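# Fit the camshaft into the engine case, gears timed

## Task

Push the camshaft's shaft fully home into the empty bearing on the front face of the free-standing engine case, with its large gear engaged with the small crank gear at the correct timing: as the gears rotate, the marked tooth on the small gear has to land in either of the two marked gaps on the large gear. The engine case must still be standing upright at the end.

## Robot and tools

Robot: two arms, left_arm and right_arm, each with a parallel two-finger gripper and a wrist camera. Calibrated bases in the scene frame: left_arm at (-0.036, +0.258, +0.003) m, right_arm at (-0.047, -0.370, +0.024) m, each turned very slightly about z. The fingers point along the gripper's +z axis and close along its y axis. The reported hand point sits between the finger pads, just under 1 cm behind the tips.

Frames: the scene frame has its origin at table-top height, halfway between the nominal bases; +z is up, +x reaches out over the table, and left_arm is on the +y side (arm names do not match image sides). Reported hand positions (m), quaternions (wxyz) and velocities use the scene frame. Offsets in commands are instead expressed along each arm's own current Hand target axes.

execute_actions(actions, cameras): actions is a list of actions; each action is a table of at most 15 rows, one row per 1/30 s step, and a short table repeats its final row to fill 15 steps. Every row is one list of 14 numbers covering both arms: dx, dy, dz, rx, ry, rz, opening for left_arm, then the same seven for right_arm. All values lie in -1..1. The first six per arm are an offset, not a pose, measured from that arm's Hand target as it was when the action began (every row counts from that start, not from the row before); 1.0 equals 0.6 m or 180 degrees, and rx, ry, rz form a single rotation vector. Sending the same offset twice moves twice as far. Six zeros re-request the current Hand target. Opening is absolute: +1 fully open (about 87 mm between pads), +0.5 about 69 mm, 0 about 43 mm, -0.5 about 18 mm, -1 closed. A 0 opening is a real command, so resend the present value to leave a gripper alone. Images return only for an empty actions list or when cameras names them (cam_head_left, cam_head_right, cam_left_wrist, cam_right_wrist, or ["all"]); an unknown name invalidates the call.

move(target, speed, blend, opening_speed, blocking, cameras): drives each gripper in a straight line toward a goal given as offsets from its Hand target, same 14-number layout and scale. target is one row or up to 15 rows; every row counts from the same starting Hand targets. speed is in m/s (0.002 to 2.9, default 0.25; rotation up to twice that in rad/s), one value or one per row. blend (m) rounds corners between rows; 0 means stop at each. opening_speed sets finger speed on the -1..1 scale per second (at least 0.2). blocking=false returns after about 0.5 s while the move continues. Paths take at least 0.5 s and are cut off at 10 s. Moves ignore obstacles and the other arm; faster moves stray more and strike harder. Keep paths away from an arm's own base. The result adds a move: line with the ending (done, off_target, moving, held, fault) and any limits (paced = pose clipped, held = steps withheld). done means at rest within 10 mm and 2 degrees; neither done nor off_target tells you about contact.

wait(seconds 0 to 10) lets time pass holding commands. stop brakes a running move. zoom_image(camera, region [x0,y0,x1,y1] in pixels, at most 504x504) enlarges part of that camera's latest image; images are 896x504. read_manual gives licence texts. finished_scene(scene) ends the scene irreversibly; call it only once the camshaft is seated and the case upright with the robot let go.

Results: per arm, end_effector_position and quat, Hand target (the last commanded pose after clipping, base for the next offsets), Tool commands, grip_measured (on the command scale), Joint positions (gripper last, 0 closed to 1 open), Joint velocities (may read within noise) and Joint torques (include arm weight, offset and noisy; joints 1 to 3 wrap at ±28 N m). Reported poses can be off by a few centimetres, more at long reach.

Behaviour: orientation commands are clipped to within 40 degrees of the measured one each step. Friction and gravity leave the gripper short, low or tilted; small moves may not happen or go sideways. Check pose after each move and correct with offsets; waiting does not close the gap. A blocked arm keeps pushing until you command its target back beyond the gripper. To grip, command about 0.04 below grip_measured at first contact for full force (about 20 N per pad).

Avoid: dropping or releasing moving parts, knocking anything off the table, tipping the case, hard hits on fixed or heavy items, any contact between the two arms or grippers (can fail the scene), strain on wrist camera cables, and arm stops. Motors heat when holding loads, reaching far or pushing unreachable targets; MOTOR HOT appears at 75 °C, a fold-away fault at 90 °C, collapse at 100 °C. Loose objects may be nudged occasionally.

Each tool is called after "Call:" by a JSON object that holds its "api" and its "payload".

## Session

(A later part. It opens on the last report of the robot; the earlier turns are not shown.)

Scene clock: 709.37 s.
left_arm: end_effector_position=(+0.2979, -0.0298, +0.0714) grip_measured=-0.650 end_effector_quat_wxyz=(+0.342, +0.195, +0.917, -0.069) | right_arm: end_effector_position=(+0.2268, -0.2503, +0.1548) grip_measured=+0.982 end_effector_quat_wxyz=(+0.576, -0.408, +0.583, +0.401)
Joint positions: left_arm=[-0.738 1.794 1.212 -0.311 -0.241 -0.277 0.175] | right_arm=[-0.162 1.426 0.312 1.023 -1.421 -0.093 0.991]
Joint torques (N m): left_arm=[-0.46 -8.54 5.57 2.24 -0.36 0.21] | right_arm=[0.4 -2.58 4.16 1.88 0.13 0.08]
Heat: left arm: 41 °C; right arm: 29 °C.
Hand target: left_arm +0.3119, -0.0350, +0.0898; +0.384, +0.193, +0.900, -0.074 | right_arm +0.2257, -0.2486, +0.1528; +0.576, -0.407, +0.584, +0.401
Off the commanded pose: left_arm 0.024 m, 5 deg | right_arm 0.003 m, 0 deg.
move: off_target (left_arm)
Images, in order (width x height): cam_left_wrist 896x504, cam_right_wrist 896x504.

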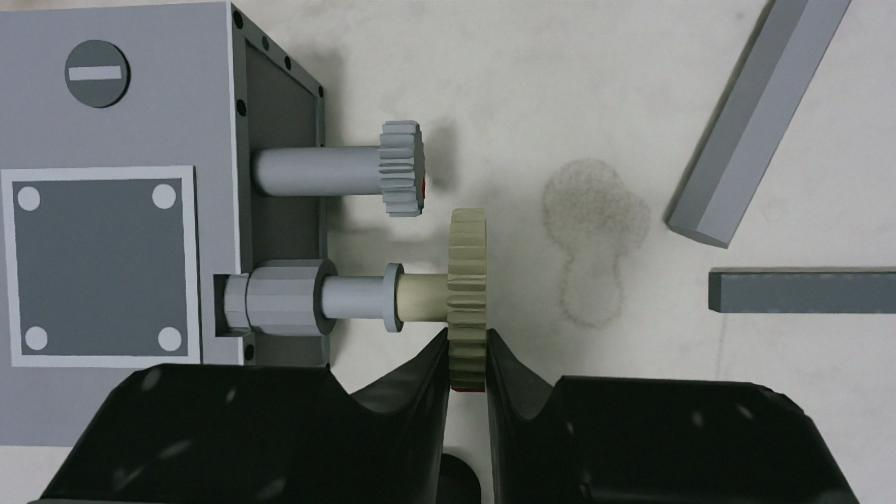

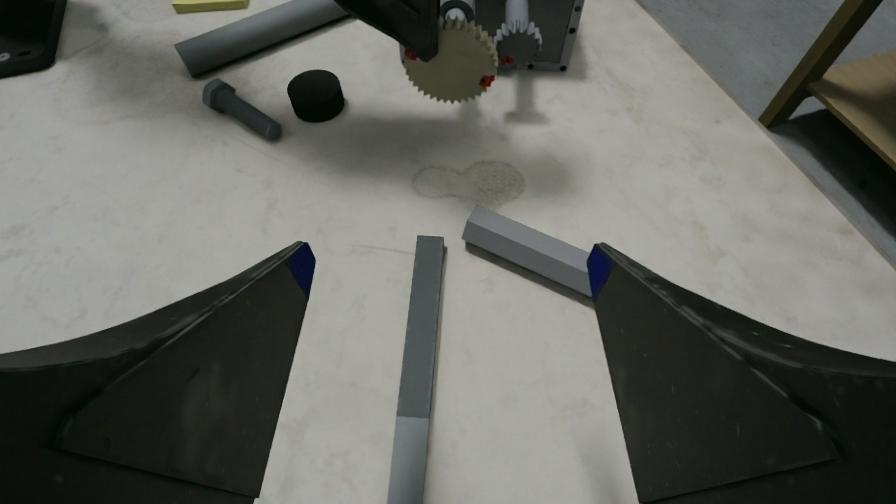

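Call:
{"api": "move", "payload": {"target": [0,0.017,0,0,0,0,-0.8,0,0,0,0,0,0,1], "speed": 0.04, "cameras": ["cam_left_wrist","cam_right_wrist"]}}

Call:
{"api": "zoom_image", "payload": {"camera": "cam_right_wrist", "region": [400, 0, 560, 110]}}

Call:
{"api": "zoom_image", "payload": {"camera": "cam_left_wrist", "region": [200, 110, 500, 350]}}

Scene clock: 721.30 s.
left_arm: end_effector_position=(+0.3007, -0.0270, +0.0711) grip_measured=-0.650 end_effector_quat_wxyz=(+0.348, +0.199, +0.914, -0.070) | right_arm: end_effector_position=(+0.2268, -0.2503, +0.1548) grip_measured=+0.982 end_effector_quat_wxyz=(+0.576, -0.408, +0.583, +0.401)
Joint positions: left_arm=[-0.728 1.788 1.195 -0.286 -0.235 -0.259 0.175] | right_arm=[-0.162 1.426 0.312 1.023 -1.421 -0.093 0.991]
Joint torques (N m): left_arm=[0.84 -8.94 5.5 2.12 -0.23 0.25] | right_arm=[0.46 -2.58 4.16 1.87 0.15 0.07]
Heat: left arm: 41 °C; right arm: 28 °C.
Hand target: left_arm +0.3160, -0.0257, +0.0899; +0.384, +0.193, +0.900, -0.074 | right_arm +0.2257, -0.2486, +0.1528; +0.576, -0.407, +0.584, +0.401
Off the commanded pose: left_arm 0.024 m, 5 deg | right_arm 0.003 m, 0 deg.
move: off_target (left_arm)
Images, in order (width x height): cam_left_wrist 896x504, cam_right_wrist 896x504.

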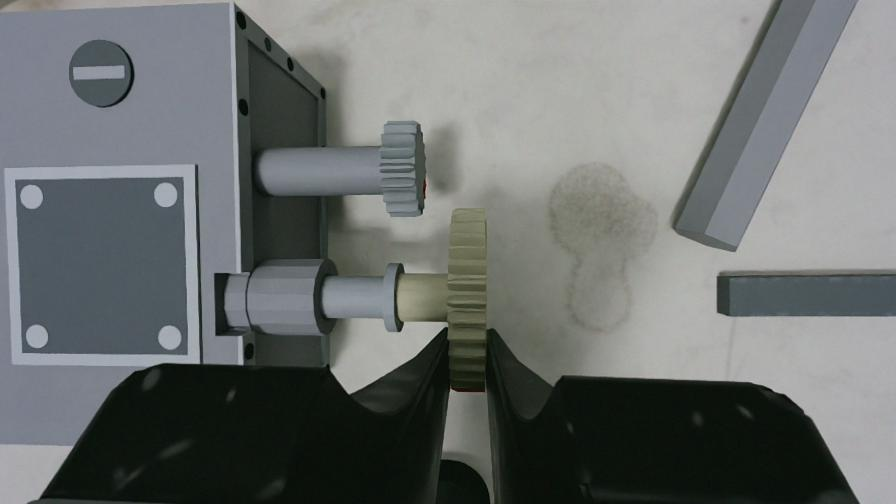

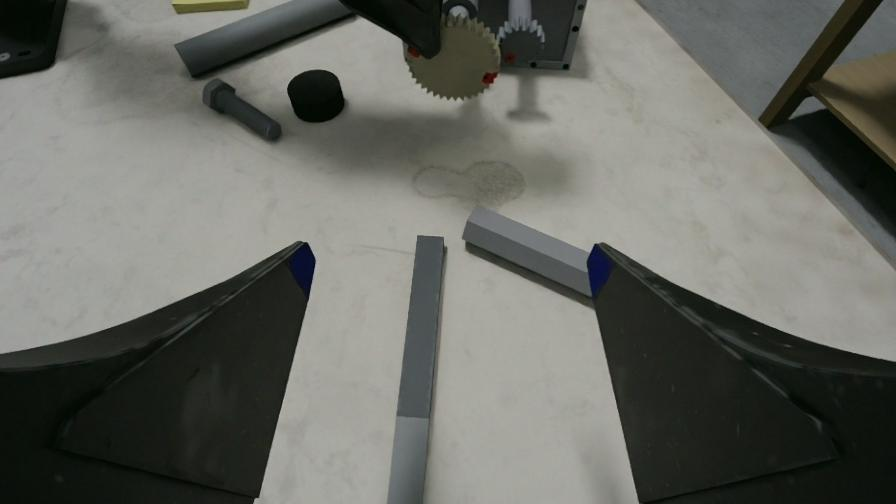

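Scaled by 3.150 from the camera's 896x504 image, which has a finer 1280x720 frame.

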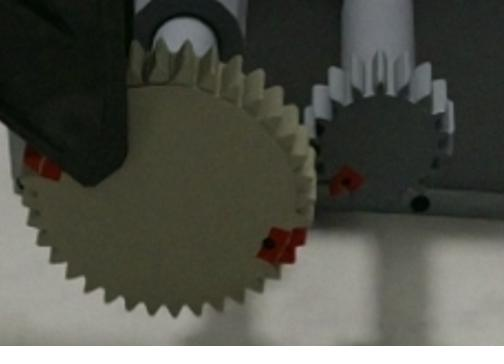

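Scaled by 1.680 from the camera's 896x504 image, which has a finer 1280x720 frame.

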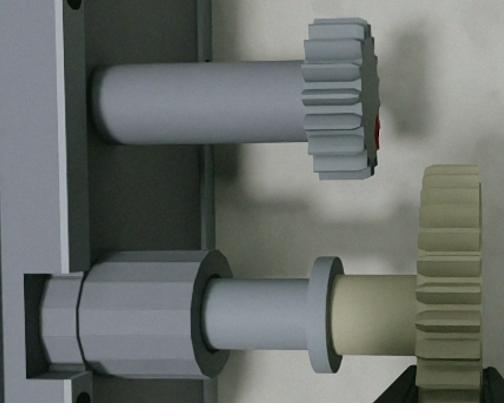

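Call:
{"api": "move", "payload": {"target": [-0.006,0,-0.007,0,0,0,-0.8,0,0,0,0,0,0,1], "speed": 0.04}}

Call:
{"api": "move", "payload": {"target": [0,0.01,0,0,0,0,-0.8,-0.12,-0.32,0.02,0,0,0,1], "speed": 0.1, "cameras": ["cam_left_wrist","cam_right_wrist"]}}

Call:
{"api": "zoom_image", "payload": {"camera": "cam_left_wrist", "region": [200, 110, 500, 350]}}

Call:
{"api": "zoom_image", "payload": {"camera": "cam_right_wrist", "region": [200, 60, 280, 140]}}

Scene clock: 731.20 s.
left_arm: end_effector_position=(+0.3007, -0.0270, +0.0712) grip_measured=-0.650 end_effector_quat_wxyz=(+0.348, +0.199, +0.914, -0.070) | right_arm: end_effector_position=(+0.2268, -0.2503, +0.1548) grip_measured=+0.982 end_effector_quat_wxyz=(+0.576, -0.408, +0.583, +0.401)
Joint positions: left_arm=[-0.728 1.787 1.195 -0.286 -0.235 -0.259 0.175] | right_arm=[-0.162 1.426 0.312 1.023 -1.421 -0.093 0.991]
Joint torques (N m): left_arm=[0.79 -9.54 6.46 1.93 -0.24 0.23] | right_arm=[0.35 -2.51 4.19 1.86 0.13 0.1]
Heat: left arm: 41 °C; right arm: 27 °C.
Hand target: left_arm +0.3155, -0.0256, +0.0954; +0.384, +0.193, +0.900, -0.074 | right_arm +0.2257, -0.2486, +0.1528; +0.576, -0.407, +0.584, +0.401
Off the commanded pose: left_arm 0.028 m, 4 deg | right_arm 0.003 m, 0 deg.
move: off_target (left_arm)

Scene clock: 734.30 s.
left_arm: end_effector_position=(+0.3019, -0.0255, +0.0719) grip_measured=-0.650 end_effector_quat_wxyz=(+0.345, +0.201, +0.914, -0.075) | right_arm: end_effector_position=(+0.4046, -0.2982, +0.2151) grip_measured=+0.982 end_effector_quat_wxyz=(+0.567, -0.393, +0.594, +0.415)
Joint positions: left_arm=[-0.717 1.784 1.195 -0.287 -0.216 -0.249 0.175] | right_arm=[-0.19 1.908 1.177 0.614 -1.447 -0.069 0.991]
Joint torques (N m): left_arm=[1.11 -9.83 5.81 1.98 -0.32 0.24] | right_arm=[-0.76 -6.75 9.32 1.77 -0.05 -0.11]
Heat: left arm: 41 °C; right arm: 27 °C.
Hand target: left_arm +0.3179, -0.0201, +0.0956; +0.384, +0.193, +0.900, -0.074 | right_arm +0.4103, -0.3033, +0.2246; +0.576, -0.406, +0.585, +0.401
Off the commanded pose: left_arm 0.029 m, 5 deg | right_arm 0.012 m, 3 deg.
move: off_target (left_arm, right_arm)
Images, in order (width x height): cam_left_wrist 896x504, cam_right_wrist 896x504.

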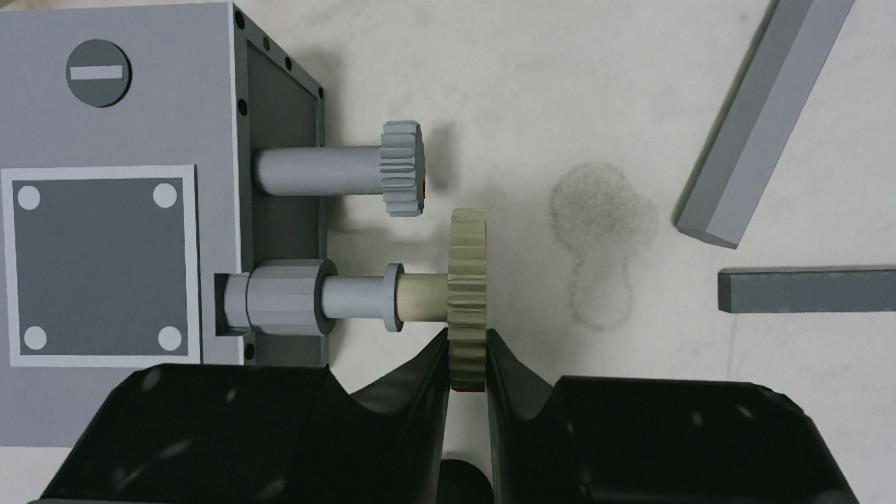

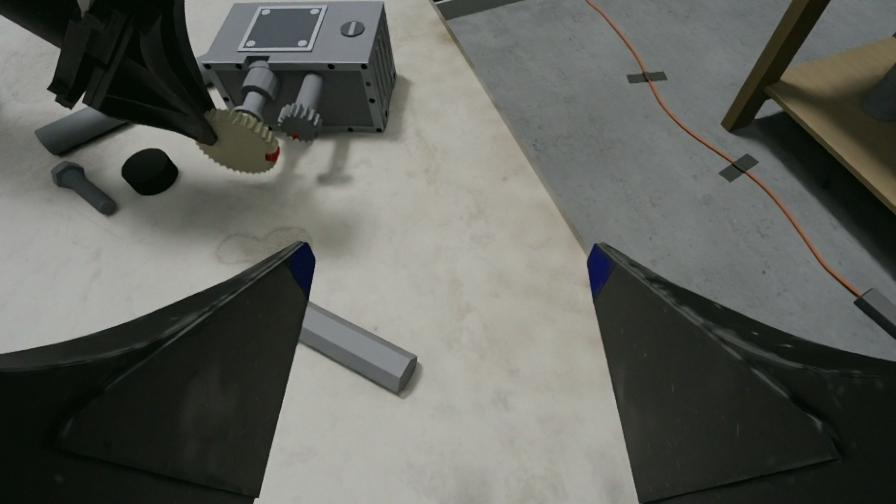

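Scaled by 1.680 from the camera's 896x504 image, which has a finer 1280x720 frame.

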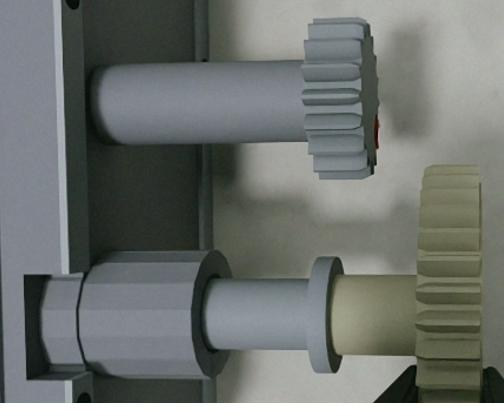

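Scaled by 6.300 from the camera's 896x504 image, which has a finer 1280x720 frame.

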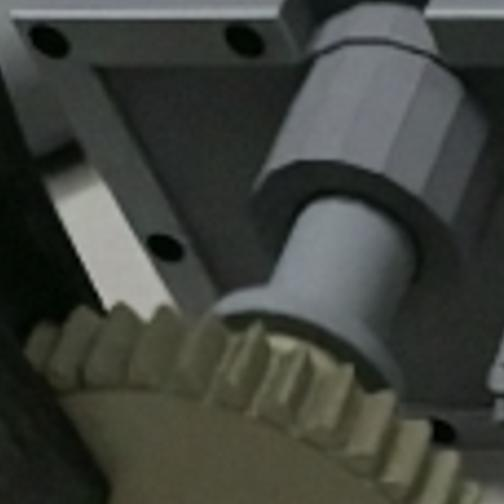

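Call:
{"api": "move", "payload": {"target": [[0.003,0.004,0,0,-0.028,0,-0.8,0,0,0,0,0,0,1],[0,0.008,0,0.004,0,0.0056,-0.8,0,0,0,0,0,0,1],[-0.002,0.009,0,-0.004,0.02,-0.0056,-0.8,0,0,0,0,0,0,1],[0,0.01,0,0,0,0,-0.8,0,0,0,0,0,0,1]], "speed": 0.08, "blend": 0.01, "cameras": ["cam_left_wrist","cam_right_wrist"]}}

Call:
{"api": "zoom_image", "payload": {"camera": "cam_left_wrist", "region": [200, 110, 500, 350]}}

Scene clock: 751.50 s.
left_arm: end_effector_position=(+0.3024, -0.0118, +0.0720) grip_measured=-0.650 end_effector_quat_wxyz=(+0.335, +0.205, +0.917, -0.070) | right_arm: end_effector_position=(+0.4046, -0.2982, +0.2151) grip_measured=+0.982 end_effector_quat_wxyz=(+0.566, -0.393, +0.594, +0.415)
Joint positions: left_arm=[-0.687 1.767 1.187 -0.316 -0.194 -0.222 0.175] | right_arm=[-0.19 1.908 1.177 0.614 -1.447 -0.069 0.991]
Joint torques (N m): left_arm=[0.08 -9.11 5.79 2.24 -0.39 0.1] | right_arm=[-0.91 -6.72 9.09 1.82 -0.04 -0.09]
Heat: left arm: 43 °C; right arm: 30 °C.
Hand target: left_arm +0.3203, -0.0147, +0.0956; +0.384, +0.193, +0.900, -0.074 | right_arm +0.4100, -0.3033, +0.2246; +0.578, -0.406, +0.584, +0.402
Off the commanded pose: left_arm 0.030 m, 6 deg | right_arm 0.012 m, 3 deg.
move: off_target (left_arm, right_arm)
Images, in order (width x height): cam_left_wrist 896x504, cam_right_wrist 896x504.

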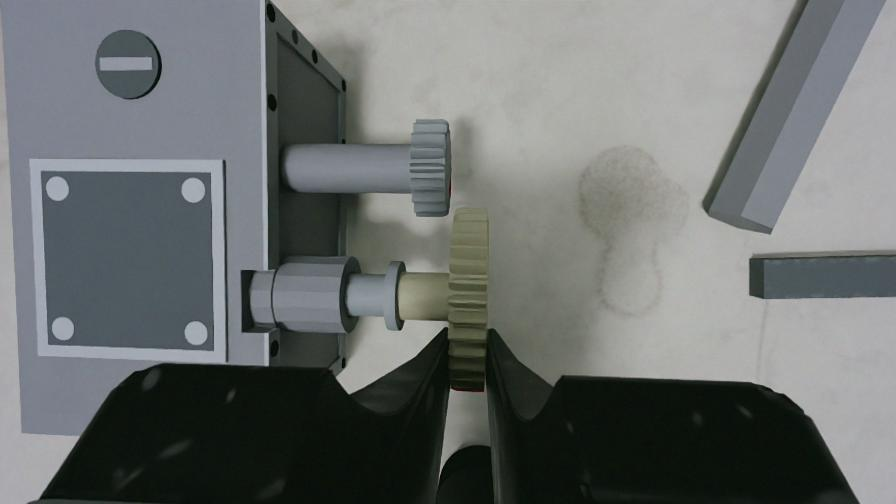

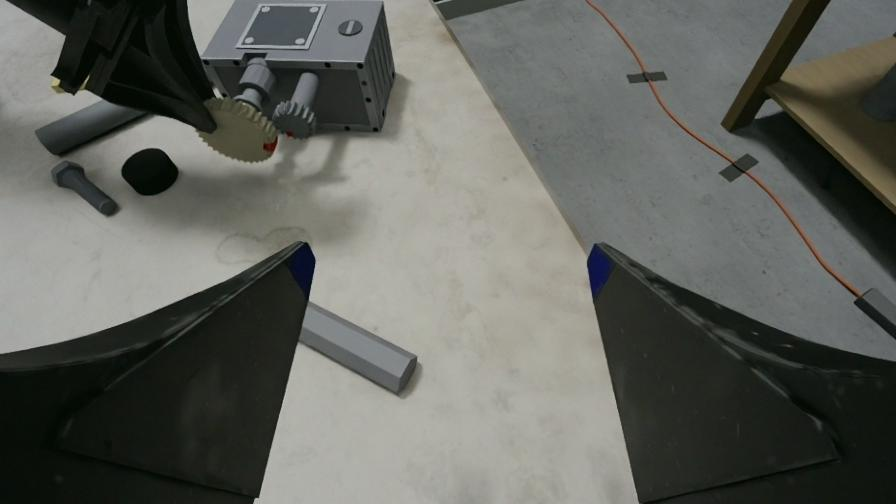

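Scaled by 1.680 from the camera's 896x504 image, which has a finer 1280x720 frame.

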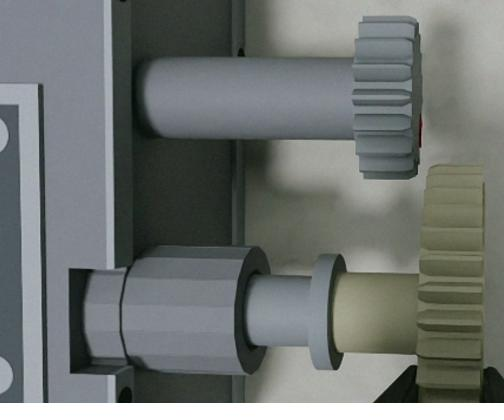

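Call:
{"api": "move", "payload": {"target": [0,0,0,0,0,0,-0.8,0.12,0.32,-0.02,0,0,0,1], "speed": 0.2, "cameras": ["cam_right_wrist"]}}

Call:
{"api": "zoom_image", "payload": {"camera": "cam_right_wrist", "region": [390, 0, 550, 110]}}

Call:
{"api": "zoom_image", "payload": {"camera": "cam_right_wrist", "region": [470, 0, 550, 80]}}

Scene clock: 760.77 s.
left_arm: end_effector_position=(+0.3024, -0.0118, +0.0720) grip_measured=-0.650 end_effector_quat_wxyz=(+0.335, +0.205, +0.917, -0.070) | right_arm: end_effector_position=(+0.2265, -0.2499, +0.1550) grip_measured=+0.982 end_effector_quat_wxyz=(+0.576, -0.409, +0.584, +0.400)
Joint positions: left_arm=[-0.687 1.767 1.187 -0.316 -0.194 -0.222 0.175] | right_arm=[-0.16 1.415 0.315 0.993 -1.419 -0.109 0.991]
Joint torques (N m): left_arm=[0.08 -9.11 5.76 2.26 -0.4 0.1] | right_arm=[0.43 -2.26 4.03 1.97 0.13 0.11]
Heat: left arm: 43 °C; right arm: 30 °C.
Hand target: left_arm +0.3203, -0.0147, +0.0956; +0.384, +0.193, +0.900, -0.074 | right_arm +0.2255, -0.2483, +0.1527; +0.578, -0.405, +0.584, +0.402
Off the commanded pose: left_arm 0.030 m, 6 deg | right_arm 0.003 m, 0 deg.
move: off_target (left_arm)
Images, in order (width x height): cam_right_wrist 896x504.

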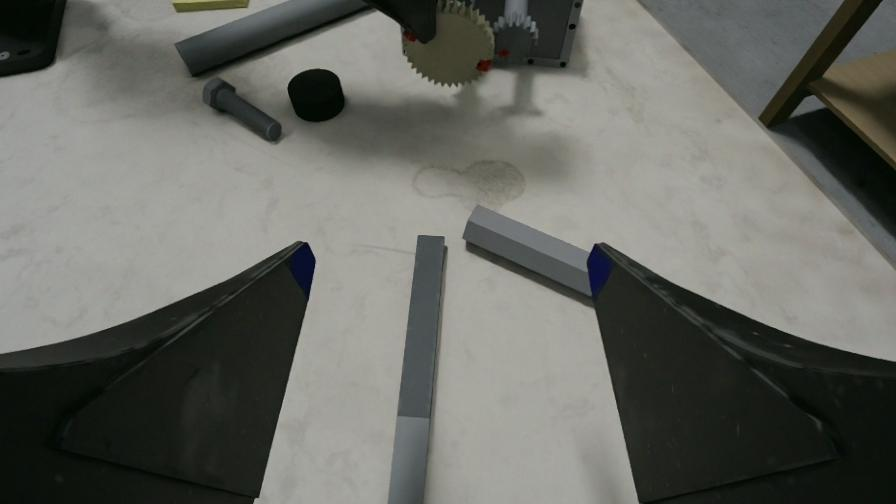

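Scaled by 3.150 from the camera's 896x504 image, which has a finer 1280x720 frame.

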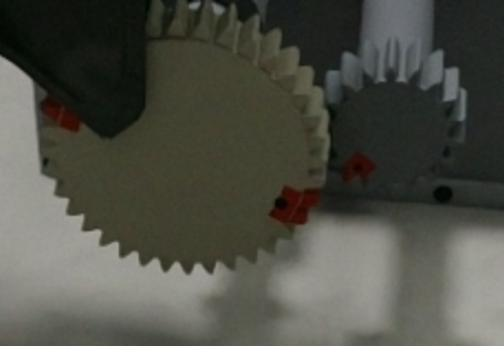

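Scaled by 6.300 from the camera's 896x504 image, which has a finer 1280x720 frame.

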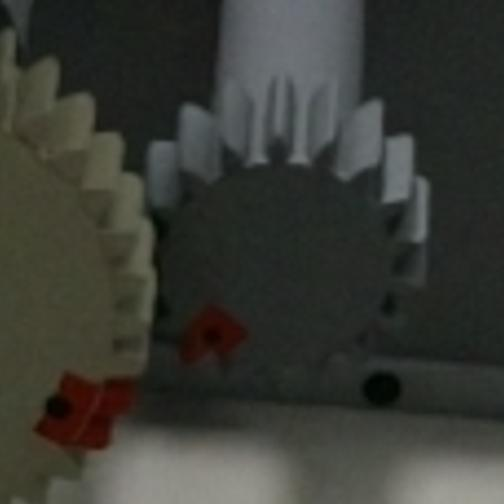

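Call:
{"api": "move", "payload": {"target": [0.0015,0.001,0,0,-0.026,0,-0.8,0,0,0,0,0,0,1], "speed": 0.08, "cameras": ["cam_left_wrist","cam_right_wrist"]}}

Call:
{"api": "zoom_image", "payload": {"camera": "cam_right_wrist", "region": [390, 0, 550, 110]}}

Call:
{"api": "zoom_image", "payload": {"camera": "cam_left_wrist", "region": [200, 110, 500, 350]}}

Scene clock: 770.97 s.
left_arm: end_effector_position=(+0.3043, -0.0082, +0.0706) grip_measured=-0.650 end_effector_quat_wxyz=(+0.371, +0.200, +0.903, -0.077) | right_arm: end_effector_position=(+0.2265, -0.2499, +0.1550) grip_measured=+0.982 end_effector_quat_wxyz=(+0.576, -0.409, +0.584, +0.400)
Joint positions: left_arm=[-0.687 1.721 1.08 -0.176 -0.214 -0.211 0.175] | right_arm=[-0.16 1.415 0.315 0.993 -1.419 -0.109 0.991]
Joint torques (N m): left_arm=[-0.64 -8.59 5.93 2.38 -0.43 0.11] | right_arm=[0.36 -2.52 4.15 1.87 0.11 0.09]
Heat: left arm: 42 °C; right arm: 29 °C.
Hand target: left_arm +0.3200, -0.0138, +0.0950; +0.420, +0.190, +0.883, -0.082 | right_arm +0.2254, -0.2483, +0.1528; +0.575, -0.407, +0.585, +0.401
Off the commanded pose: left_arm 0.029 m, 6 deg | right_arm 0.003 m, 0 deg.
move: off_target (left_arm)
Images, in order (width x height): cam_left_wrist 896x504, cam_right_wrist 896x504.

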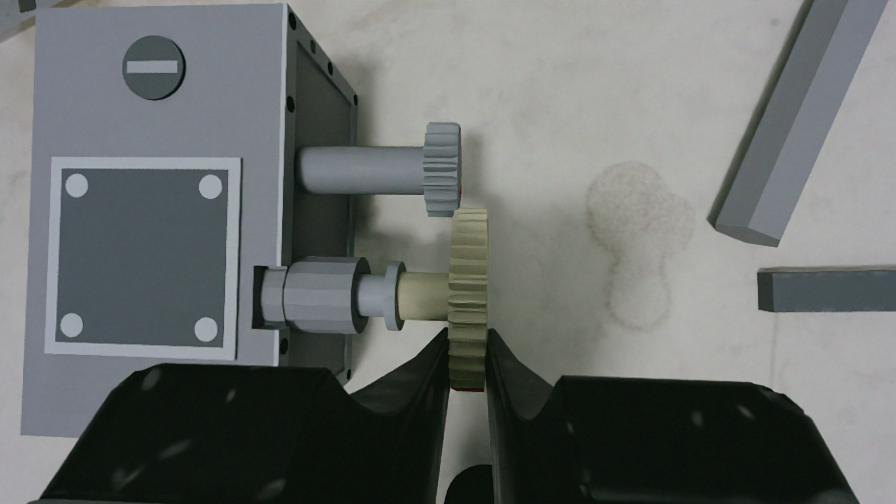

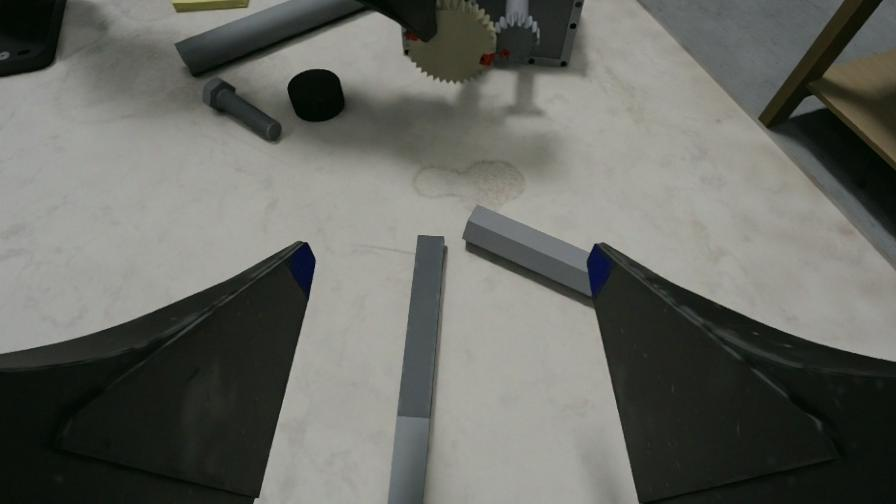

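Scaled by 3.150 from the camera's 896x504 image, which has a finer 1280x720 frame.

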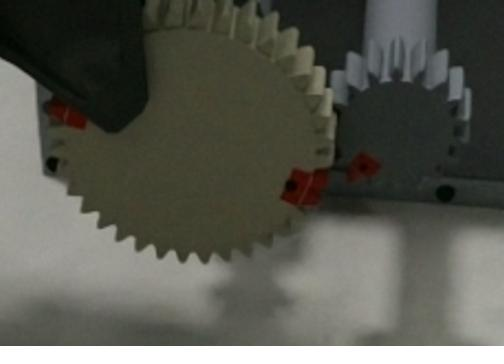

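Scaled by 1.680 from the camera's 896x504 image, which has a finer 1280x720 frame.

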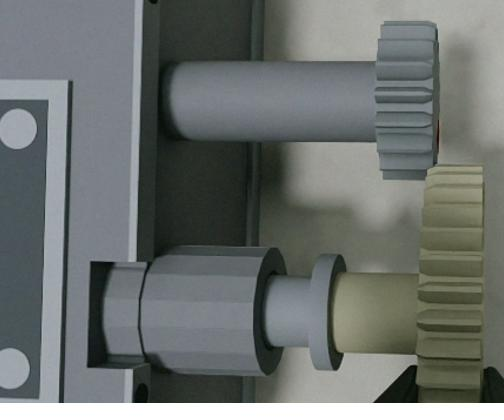

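Call:
{"api": "zoom_image", "payload": {"camera": "cam_right_wrist", "region": [470, 0, 550, 80]}}

Call:
{"api": "zoom_image", "payload": {"camera": "cam_left_wrist", "region": [410, 110, 510, 230]}}

Scaled by 6.300 from the camera's 896x504 image, which has a finer 1280x720 frame.

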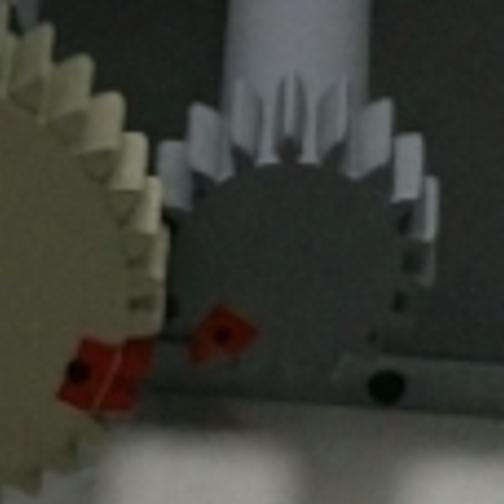

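Scaled by 4.200 from the camera's 896x504 image, which has a finer 1280x720 frame.

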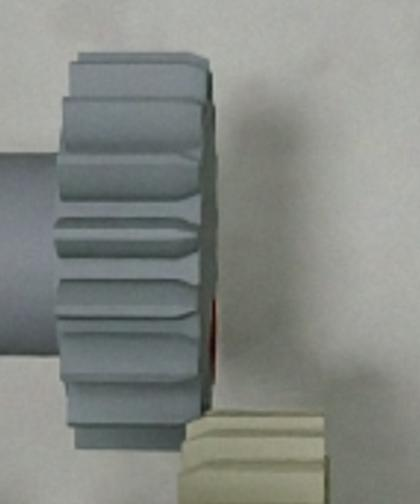

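Call:
{"api": "move", "payload": {"target": [[0,0.005,0,0,0.014,0,-0.8,0,0,0,0,0,0,1],[0,0.010,0,0.002,0,0.003,-0.8,0,0,0,0,0,0,1],[0,0.013,0,-0.002,0.012,-0.003,-0.8,0,0,0,0,0,0,1],[0,0.015,0,0,0.006,0,-0.8,0,0,0,0,0,0,1]], "speed": 0.06, "blend": 0.01, "cameras": ["cam_left_wrist","cam_right_wrist"]}}

Call:
{"api": "zoom_image", "payload": {"camera": "cam_right_wrist", "region": [400, 0, 550, 100]}}

Call:
{"api": "zoom_image", "payload": {"camera": "cam_left_wrist", "region": [250, 110, 550, 350]}}

Scene clock: 785.53 s.
left_arm: end_effector_position=(+0.3057, -0.0058, +0.0705) grip_measured=-0.650 end_effector_quat_wxyz=(+0.370, +0.202, +0.904, -0.077) | right_arm: end_effector_position=(+0.2265, -0.2499, +0.1550) grip_measured=+0.982 end_effector_quat_wxyz=(+0.576, -0.409, +0.584, +0.400)
Joint positions: left_arm=[-0.679 1.721 1.081 -0.18 -0.207 -0.201 0.175] | right_arm=[-0.16 1.415 0.315 0.993 -1.419 -0.109 0.991]
Joint torques (N m): left_arm=[0.84 -8.65 6.48 2.19 -0.27 0.16] | right_arm=[0.38 -2.56 4.3 1.88 0.12 0.09]
Heat: left arm: 41 °C; right arm: 28 °C.
Hand target: left_arm +0.3236, -0.0056, +0.0950; +0.412, +0.191, +0.887, -0.080 | right_arm +0.2254, -0.2483, +0.1528; +0.575, -0.407, +0.585, +0.401
Off the commanded pose: left_arm 0.030 m, 5 deg | right_arm 0.003 m, 0 deg.
move: off_target (left_arm); blend cut to 0.0055 m at target 3
Images, in order (width x height): cam_left_wrist 896x504, cam_right_wrist 896x504.

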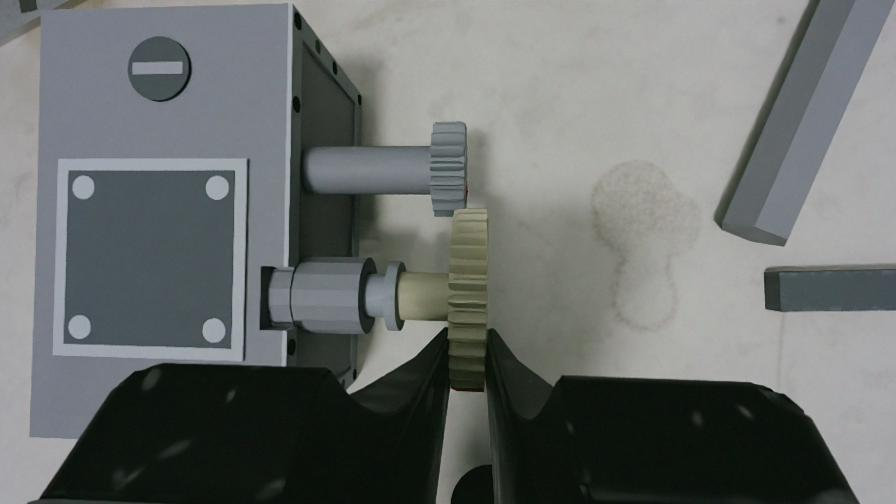

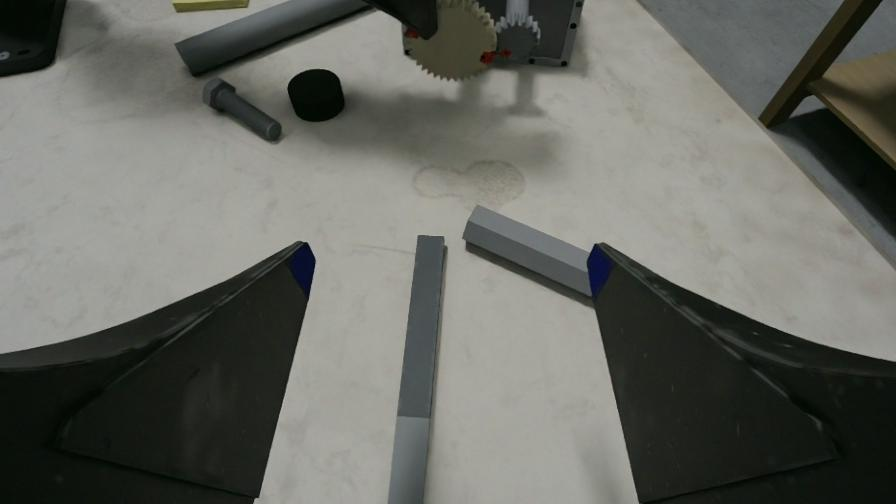

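Scaled by 3.360 from the camera's 896x504 image, which has a finer 1280x720 frame.

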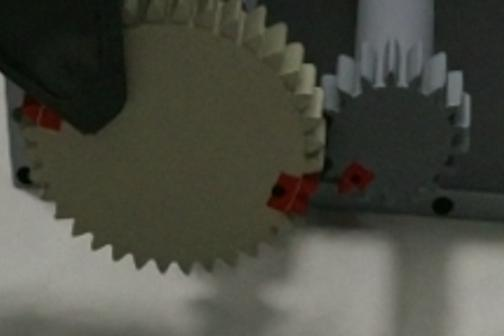

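Scaled by 1.680 from the camera's 896x504 image, which has a finer 1280x720 frame.

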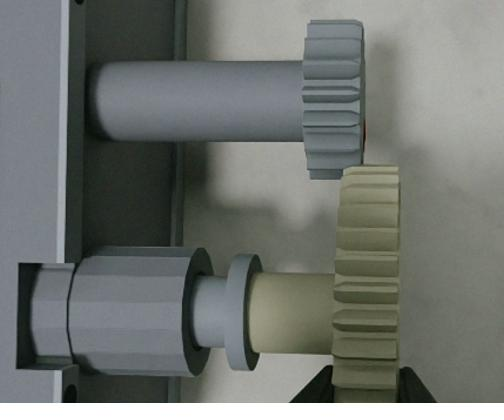

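Call:
{"api": "move", "payload": {"target": [[0,0.005,0,0,0.012,0,-0.8,0,0,0,0,0,0,1],[0,0.012,0,0.002,-0.006,0.003,-0.8,0,0,0,0,0,0,1],[0,0.016,0,-0.002,0.006,-0.003,-0.8,0,0,0,0,0,0,1],[0,0.018,0,0,0,0,-0.8,0,0,0,0,0,0,1]], "speed": 0.06, "blend": 0.005, "cameras": ["cam_left_wrist","cam_right_wrist"]}}

Call:
{"api": "zoom_image", "payload": {"camera": "cam_right_wrist", "region": [400, 0, 550, 100]}}

Call:
{"api": "zoom_image", "payload": {"camera": "cam_left_wrist", "region": [250, 110, 550, 350]}}

Scene clock: 799.17 s.
left_arm: end_effector_position=(+0.3096, +0.0021, +0.0705) grip_measured=-0.650 end_effector_quat_wxyz=(+0.370, +0.202, +0.903, -0.079) | right_arm: end_effector_position=(+0.2265, -0.2499, +0.1550) grip_measured=+0.982 end_effector_quat_wxyz=(+0.576, -0.409, +0.584, +0.400)
Joint positions: left_arm=[-0.651 1.71 1.066 -0.168 -0.184 -0.181 0.175] | right_arm=[-0.16 1.415 0.315 0.993 -1.419 -0.109 0.991]
Joint torques (N m): left_arm=[1.03 -8.62 6.6 2.14 -0.26 0.16] | right_arm=[0.35 -2.47 4.21 1.88 0.11 0.07]
Heat: left arm: 41 °C; right arm: 28 °C.
Hand target: left_arm +0.3280, +0.0043, +0.0953; +0.412, +0.191, +0.887, -0.080 | right_arm +0.2254, -0.2483, +0.1528; +0.575, -0.407, +0.585, +0.401
Off the commanded pose: left_arm 0.031 m, 5 deg | right_arm 0.003 m, 0 deg.
move: off_target (left_arm)
Images, in order (width x height): cam_left_wrist 896x504, cam_right_wrist 896x504.

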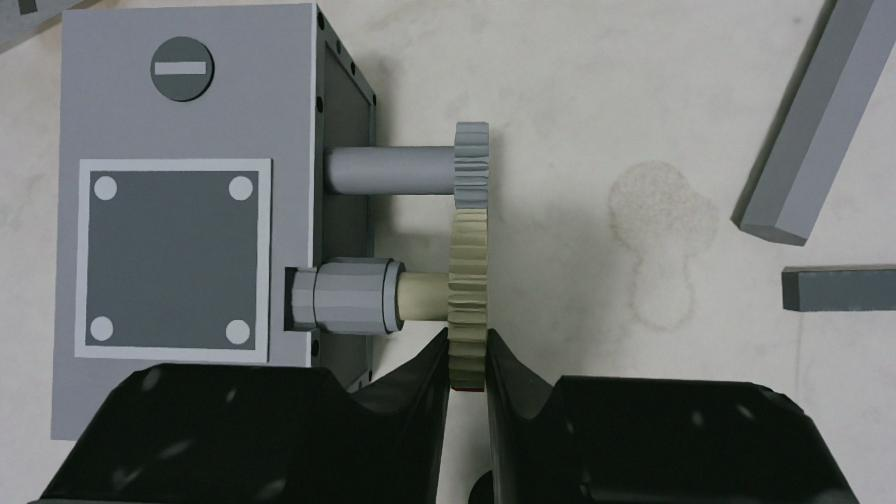

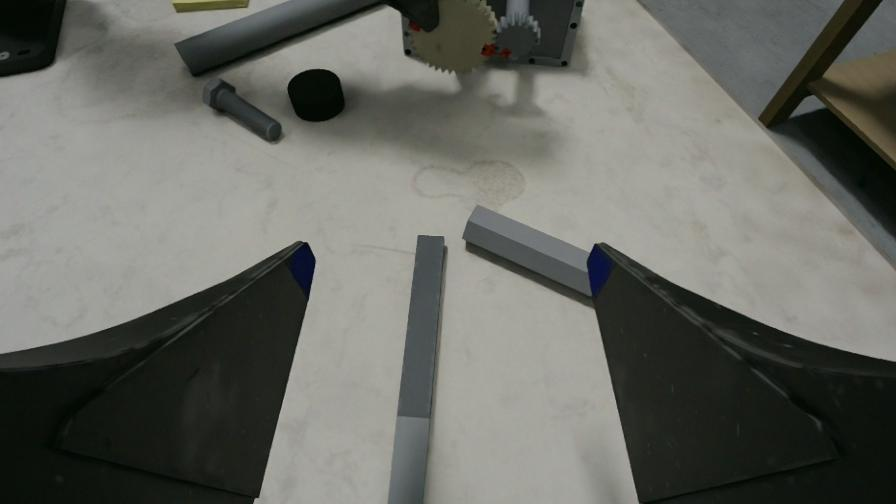

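Scaled by 3.360 from the camera's 896x504 image, which has a finer 1280x720 frame.

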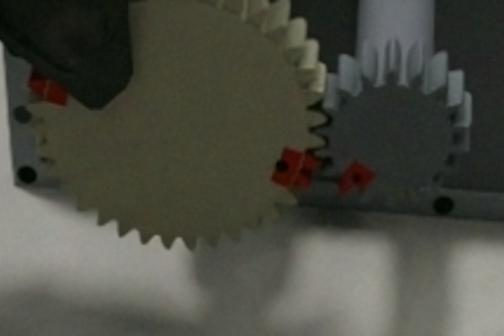

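Scaled by 1.680 from the camera's 896x504 image, which has a finer 1280x720 frame.

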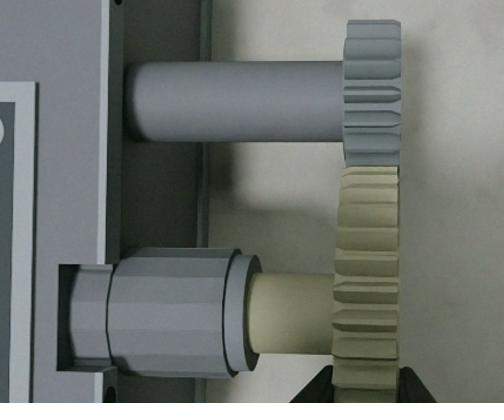

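Call:
{"api": "zoom_image", "payload": {"camera": "cam_right_wrist", "region": [460, 0, 560, 90]}}

Call:
{"api": "zoom_image", "payload": {"camera": "cam_left_wrist", "region": [290, 230, 430, 350]}}

Scaled by 5.040 from the camera's 896x504 image, which has a finer 1280x720 frame.

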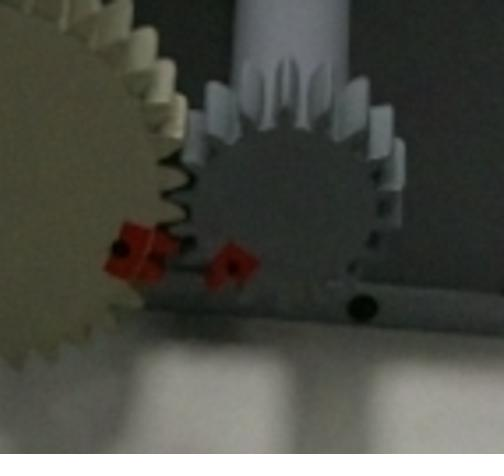

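Scaled by 3.600 from the camera's 896x504 image, which has a finer 1280x720 frame.

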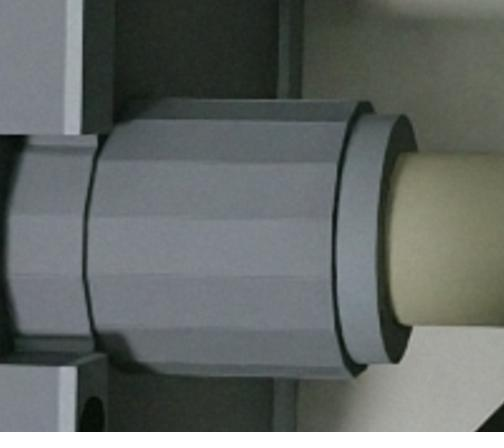

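Call:
{"api": "move", "payload": {"target": [0,0,0,0,0,0,-0.8,0.13,-0.03,0.17,0,0,0,1], "speed": 0.15, "cameras": ["cam_right_wrist"]}}

Scene clock: 818.73 s.
left_arm: end_effector_position=(+0.3096, +0.0021, +0.0705) grip_measured=-0.650 end_effector_quat_wxyz=(+0.370, +0.202, +0.903, -0.079) | right_arm: end_effector_position=(+0.2681, -0.1640, +0.0608) grip_measured=+0.982 end_effector_quat_wxyz=(+0.545, -0.399, +0.612, +0.411)
Joint positions: left_arm=[-0.651 1.71 1.066 -0.168 -0.184 -0.181 0.175] | right_arm=[0.208 2.051 0.429 1.486 -1.053 -0.05 0.991]
Joint torques (N m): left_arm=[1.03 -8.62 6.61 2.14 -0.27 0.17] | right_arm=[0.58 -4.56 4.44 2.87 0.1 0.11]
Heat: left arm: 41 °C; right arm: 29 °C.
Hand target: left_arm +0.3280, +0.0043, +0.0953; +0.412, +0.191, +0.887, -0.080 | right_arm +0.2772, -0.1601, +0.0732; +0.575, -0.407, +0.585, +0.401
Off the commanded pose: left_arm 0.031 m, 5 deg | right_arm 0.016 m, 5 deg.
joint sent to its limit (right arm) — joint 4 (wrist pitch), upper limit. The joint targets still meet the commanded pose.
move: off_target (left_arm, right_arm)
Images, in order (width x height): cam_right_wrist 896x504.

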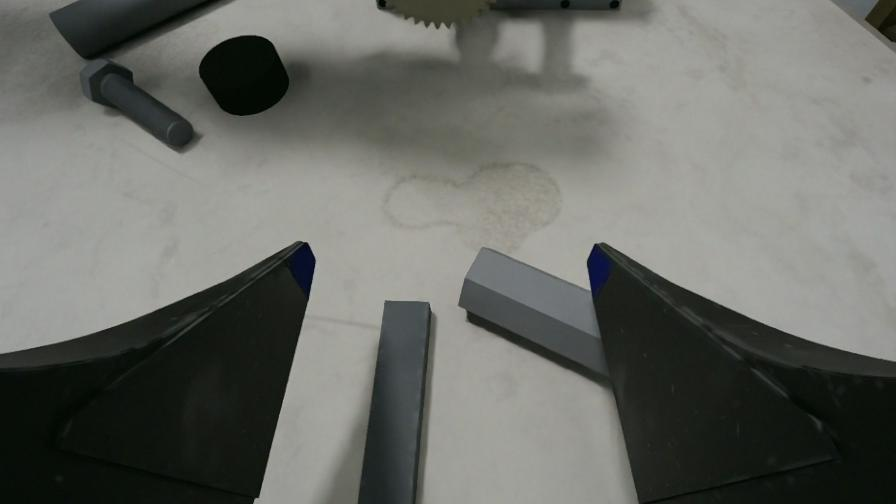

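Call:
{"api": "move", "payload": {"target": [0,0,0,0,0,0,-0.8,-0.2,0,0.02,0,0,0,1], "speed": 0.15, "cameras": ["cam_right_wrist"]}}

Call:
{"api": "zoom_image", "payload": {"camera": "cam_right_wrist", "region": [380, 0, 580, 120]}}

Scene clock: 825.90 s.
left_arm: end_effector_position=(+0.3096, +0.0021, +0.0705) grip_measured=-0.650 end_effector_quat_wxyz=(+0.370, +0.202, +0.903, -0.079) | right_arm: end_effector_position=(+0.2765, -0.1507, +0.1753) grip_measured=+0.982 end_effector_quat_wxyz=(+0.555, -0.395, +0.605, +0.412)
Joint positions: left_arm=[-0.651 1.71 1.066 -0.168 -0.184 -0.181 0.175] | right_arm=[0.25 1.542 0.555 0.906 -1.007 -0.008 0.991]
Joint torques (N m): left_arm=[1.05 -8.64 6.6 2.14 -0.27 0.18] | right_arm=[0.66 -5.75 8.43 2.06 0.15 -0.11]
Heat: left arm: 40 °C; right arm: 30 °C.
Hand target: left_arm +0.3280, +0.0043, +0.0953; +0.412, +0.191, +0.887, -0.080 | right_arm +0.2822, -0.1471, +0.1930; +0.576, -0.407, +0.585, +0.401
Off the commanded pose: left_arm 0.031 m, 5 deg | right_arm 0.019 m, 4 deg.
move: off_target (left_arm, right_arm)
Images, in order (width x height): cam_right_wrist 896x504.

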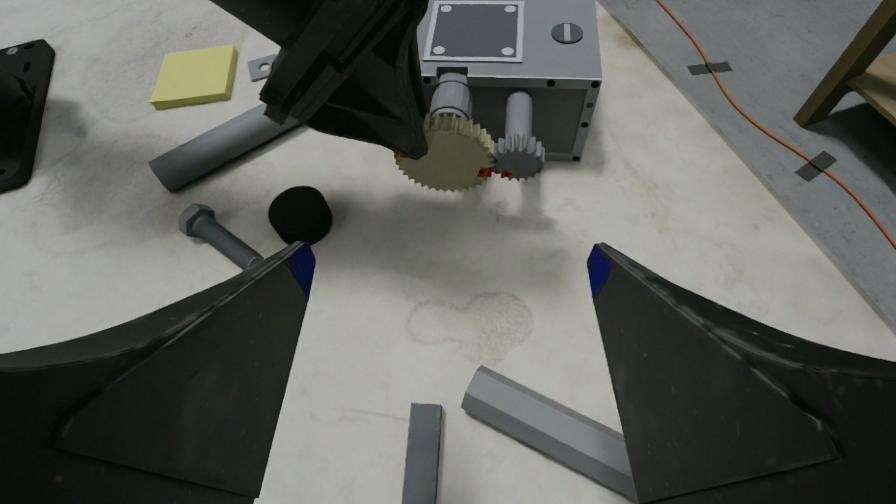

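Scaled by 2.520 from the camera's 896x504 image, which has a finer 1280x720 frame.

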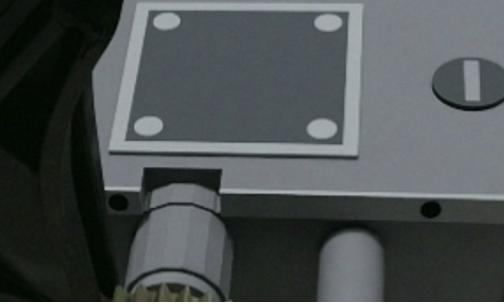

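Call:
{"api": "zoom_image", "payload": {"camera": "cam_right_wrist", "region": [465, 120, 555, 200]}}

Call:
{"api": "zoom_image", "payload": {"camera": "cam_right_wrist", "region": [385, 100, 555, 200]}}

Scaled by 5.600 from the camera's 896x504 image, which has a finer 1280x720 frame.

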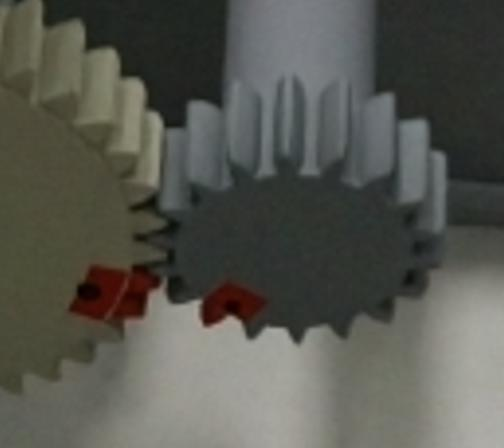

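Scaled by 2.965 from the camera's 896x504 image, which has a finer 1280x720 frame.

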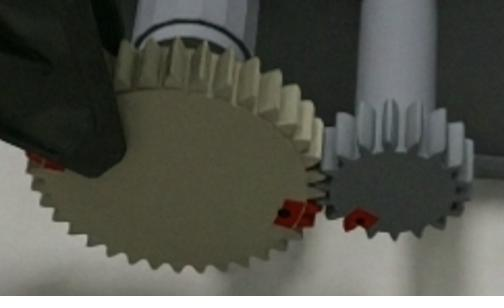

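Call:
{"api": "zoom_image", "payload": {"camera": "cam_right_wrist", "region": [480, 145, 520, 181]}}

Scaled by 12.600 from the camera's 896x504 image, which has a finer 1280x720 frame.

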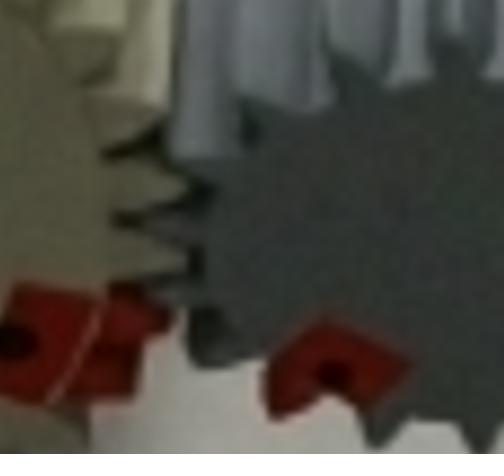

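Call:
{"api": "move", "payload": {"target": [[0,-0.015,0,0,0,0,-0.8,0,0,0,0,0,0,1],[0,-0.025,0,0,0.006,0,-0.8,0,0,0,0,0,0,1],[0,-0.033,0,0,-0.006,0,-0.8,0,0,0,0,0,0,1],[0,-0.038,0,0,0.004,0,-0.8,0,0,0,0,0,0,1]], "speed": 0.06, "blend": 0.003, "cameras": ["cam_left_wrist","cam_right_wrist"]}}

Scene clock: 860.00 s.
left_arm: end_effector_position=(+0.3039, -0.0028, +0.0713) grip_measured=-0.650 end_effector_quat_wxyz=(+0.369, +0.197, +0.906, -0.072) | right_arm: end_effector_position=(+0.2764, -0.1507, +0.1752) grip_measured=+0.982 end_effector_quat_wxyz=(+0.555, -0.395, +0.605, +0.412)
Joint positions: left_arm=[-0.68 1.712 1.078 -0.192 -0.219 -0.209 0.175] | right_arm=[0.25 1.542 0.555 0.906 -1.007 -0.008 0.991]
Joint torques (N m): left_arm=[-1.5 -6.64 9.16 2 -0.34 0.01] | right_arm=[0.62 -5.76 8.39 2.05 0.15 -0.11]
Heat: left arm: 40 °C; right arm: 30 °C.
Hand target: left_arm +0.3188, -0.0165, +0.0949; +0.406, +0.191, +0.890, -0.079 | right_arm +0.2822, -0.1471, +0.1930; +0.575, -0.407, +0.585, +0.401
Off the commanded pose: left_arm 0.031 m, 5 deg | right_arm 0.019 m, 4 deg.
move: off_target (left_arm, right_arm)
Images, in order (width x height): cam_left_wrist 896x504, cam_right_wrist 896x504.

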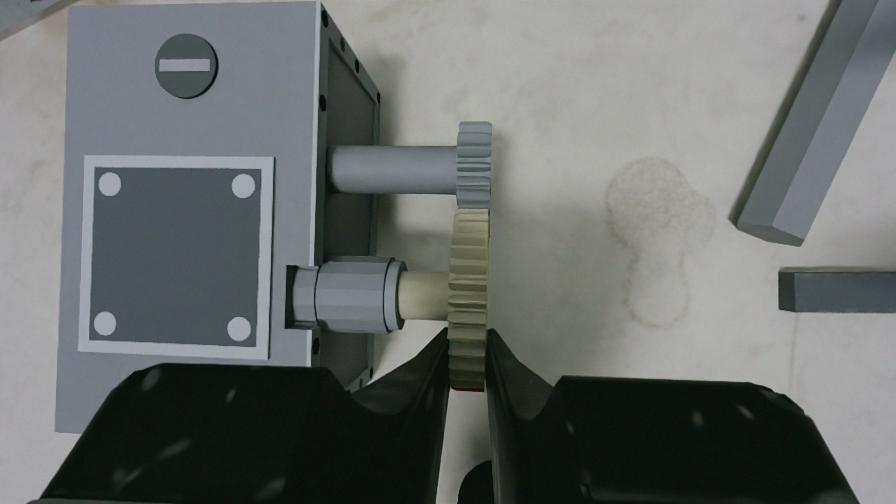

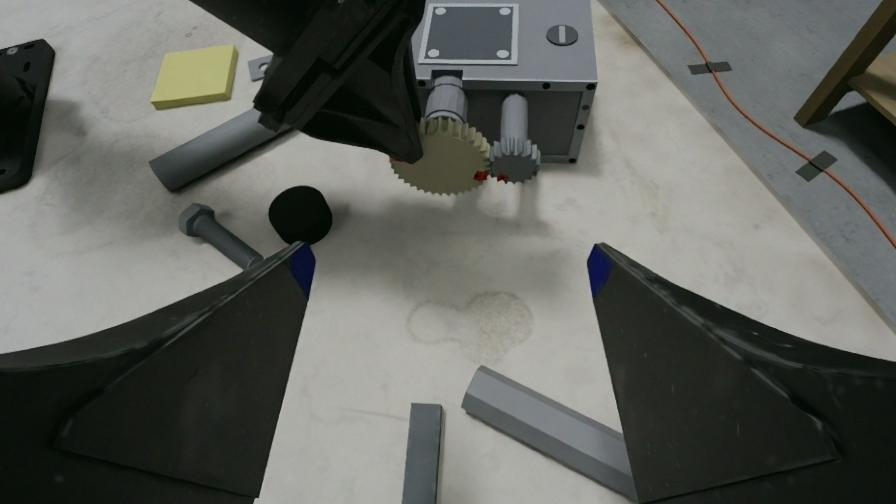

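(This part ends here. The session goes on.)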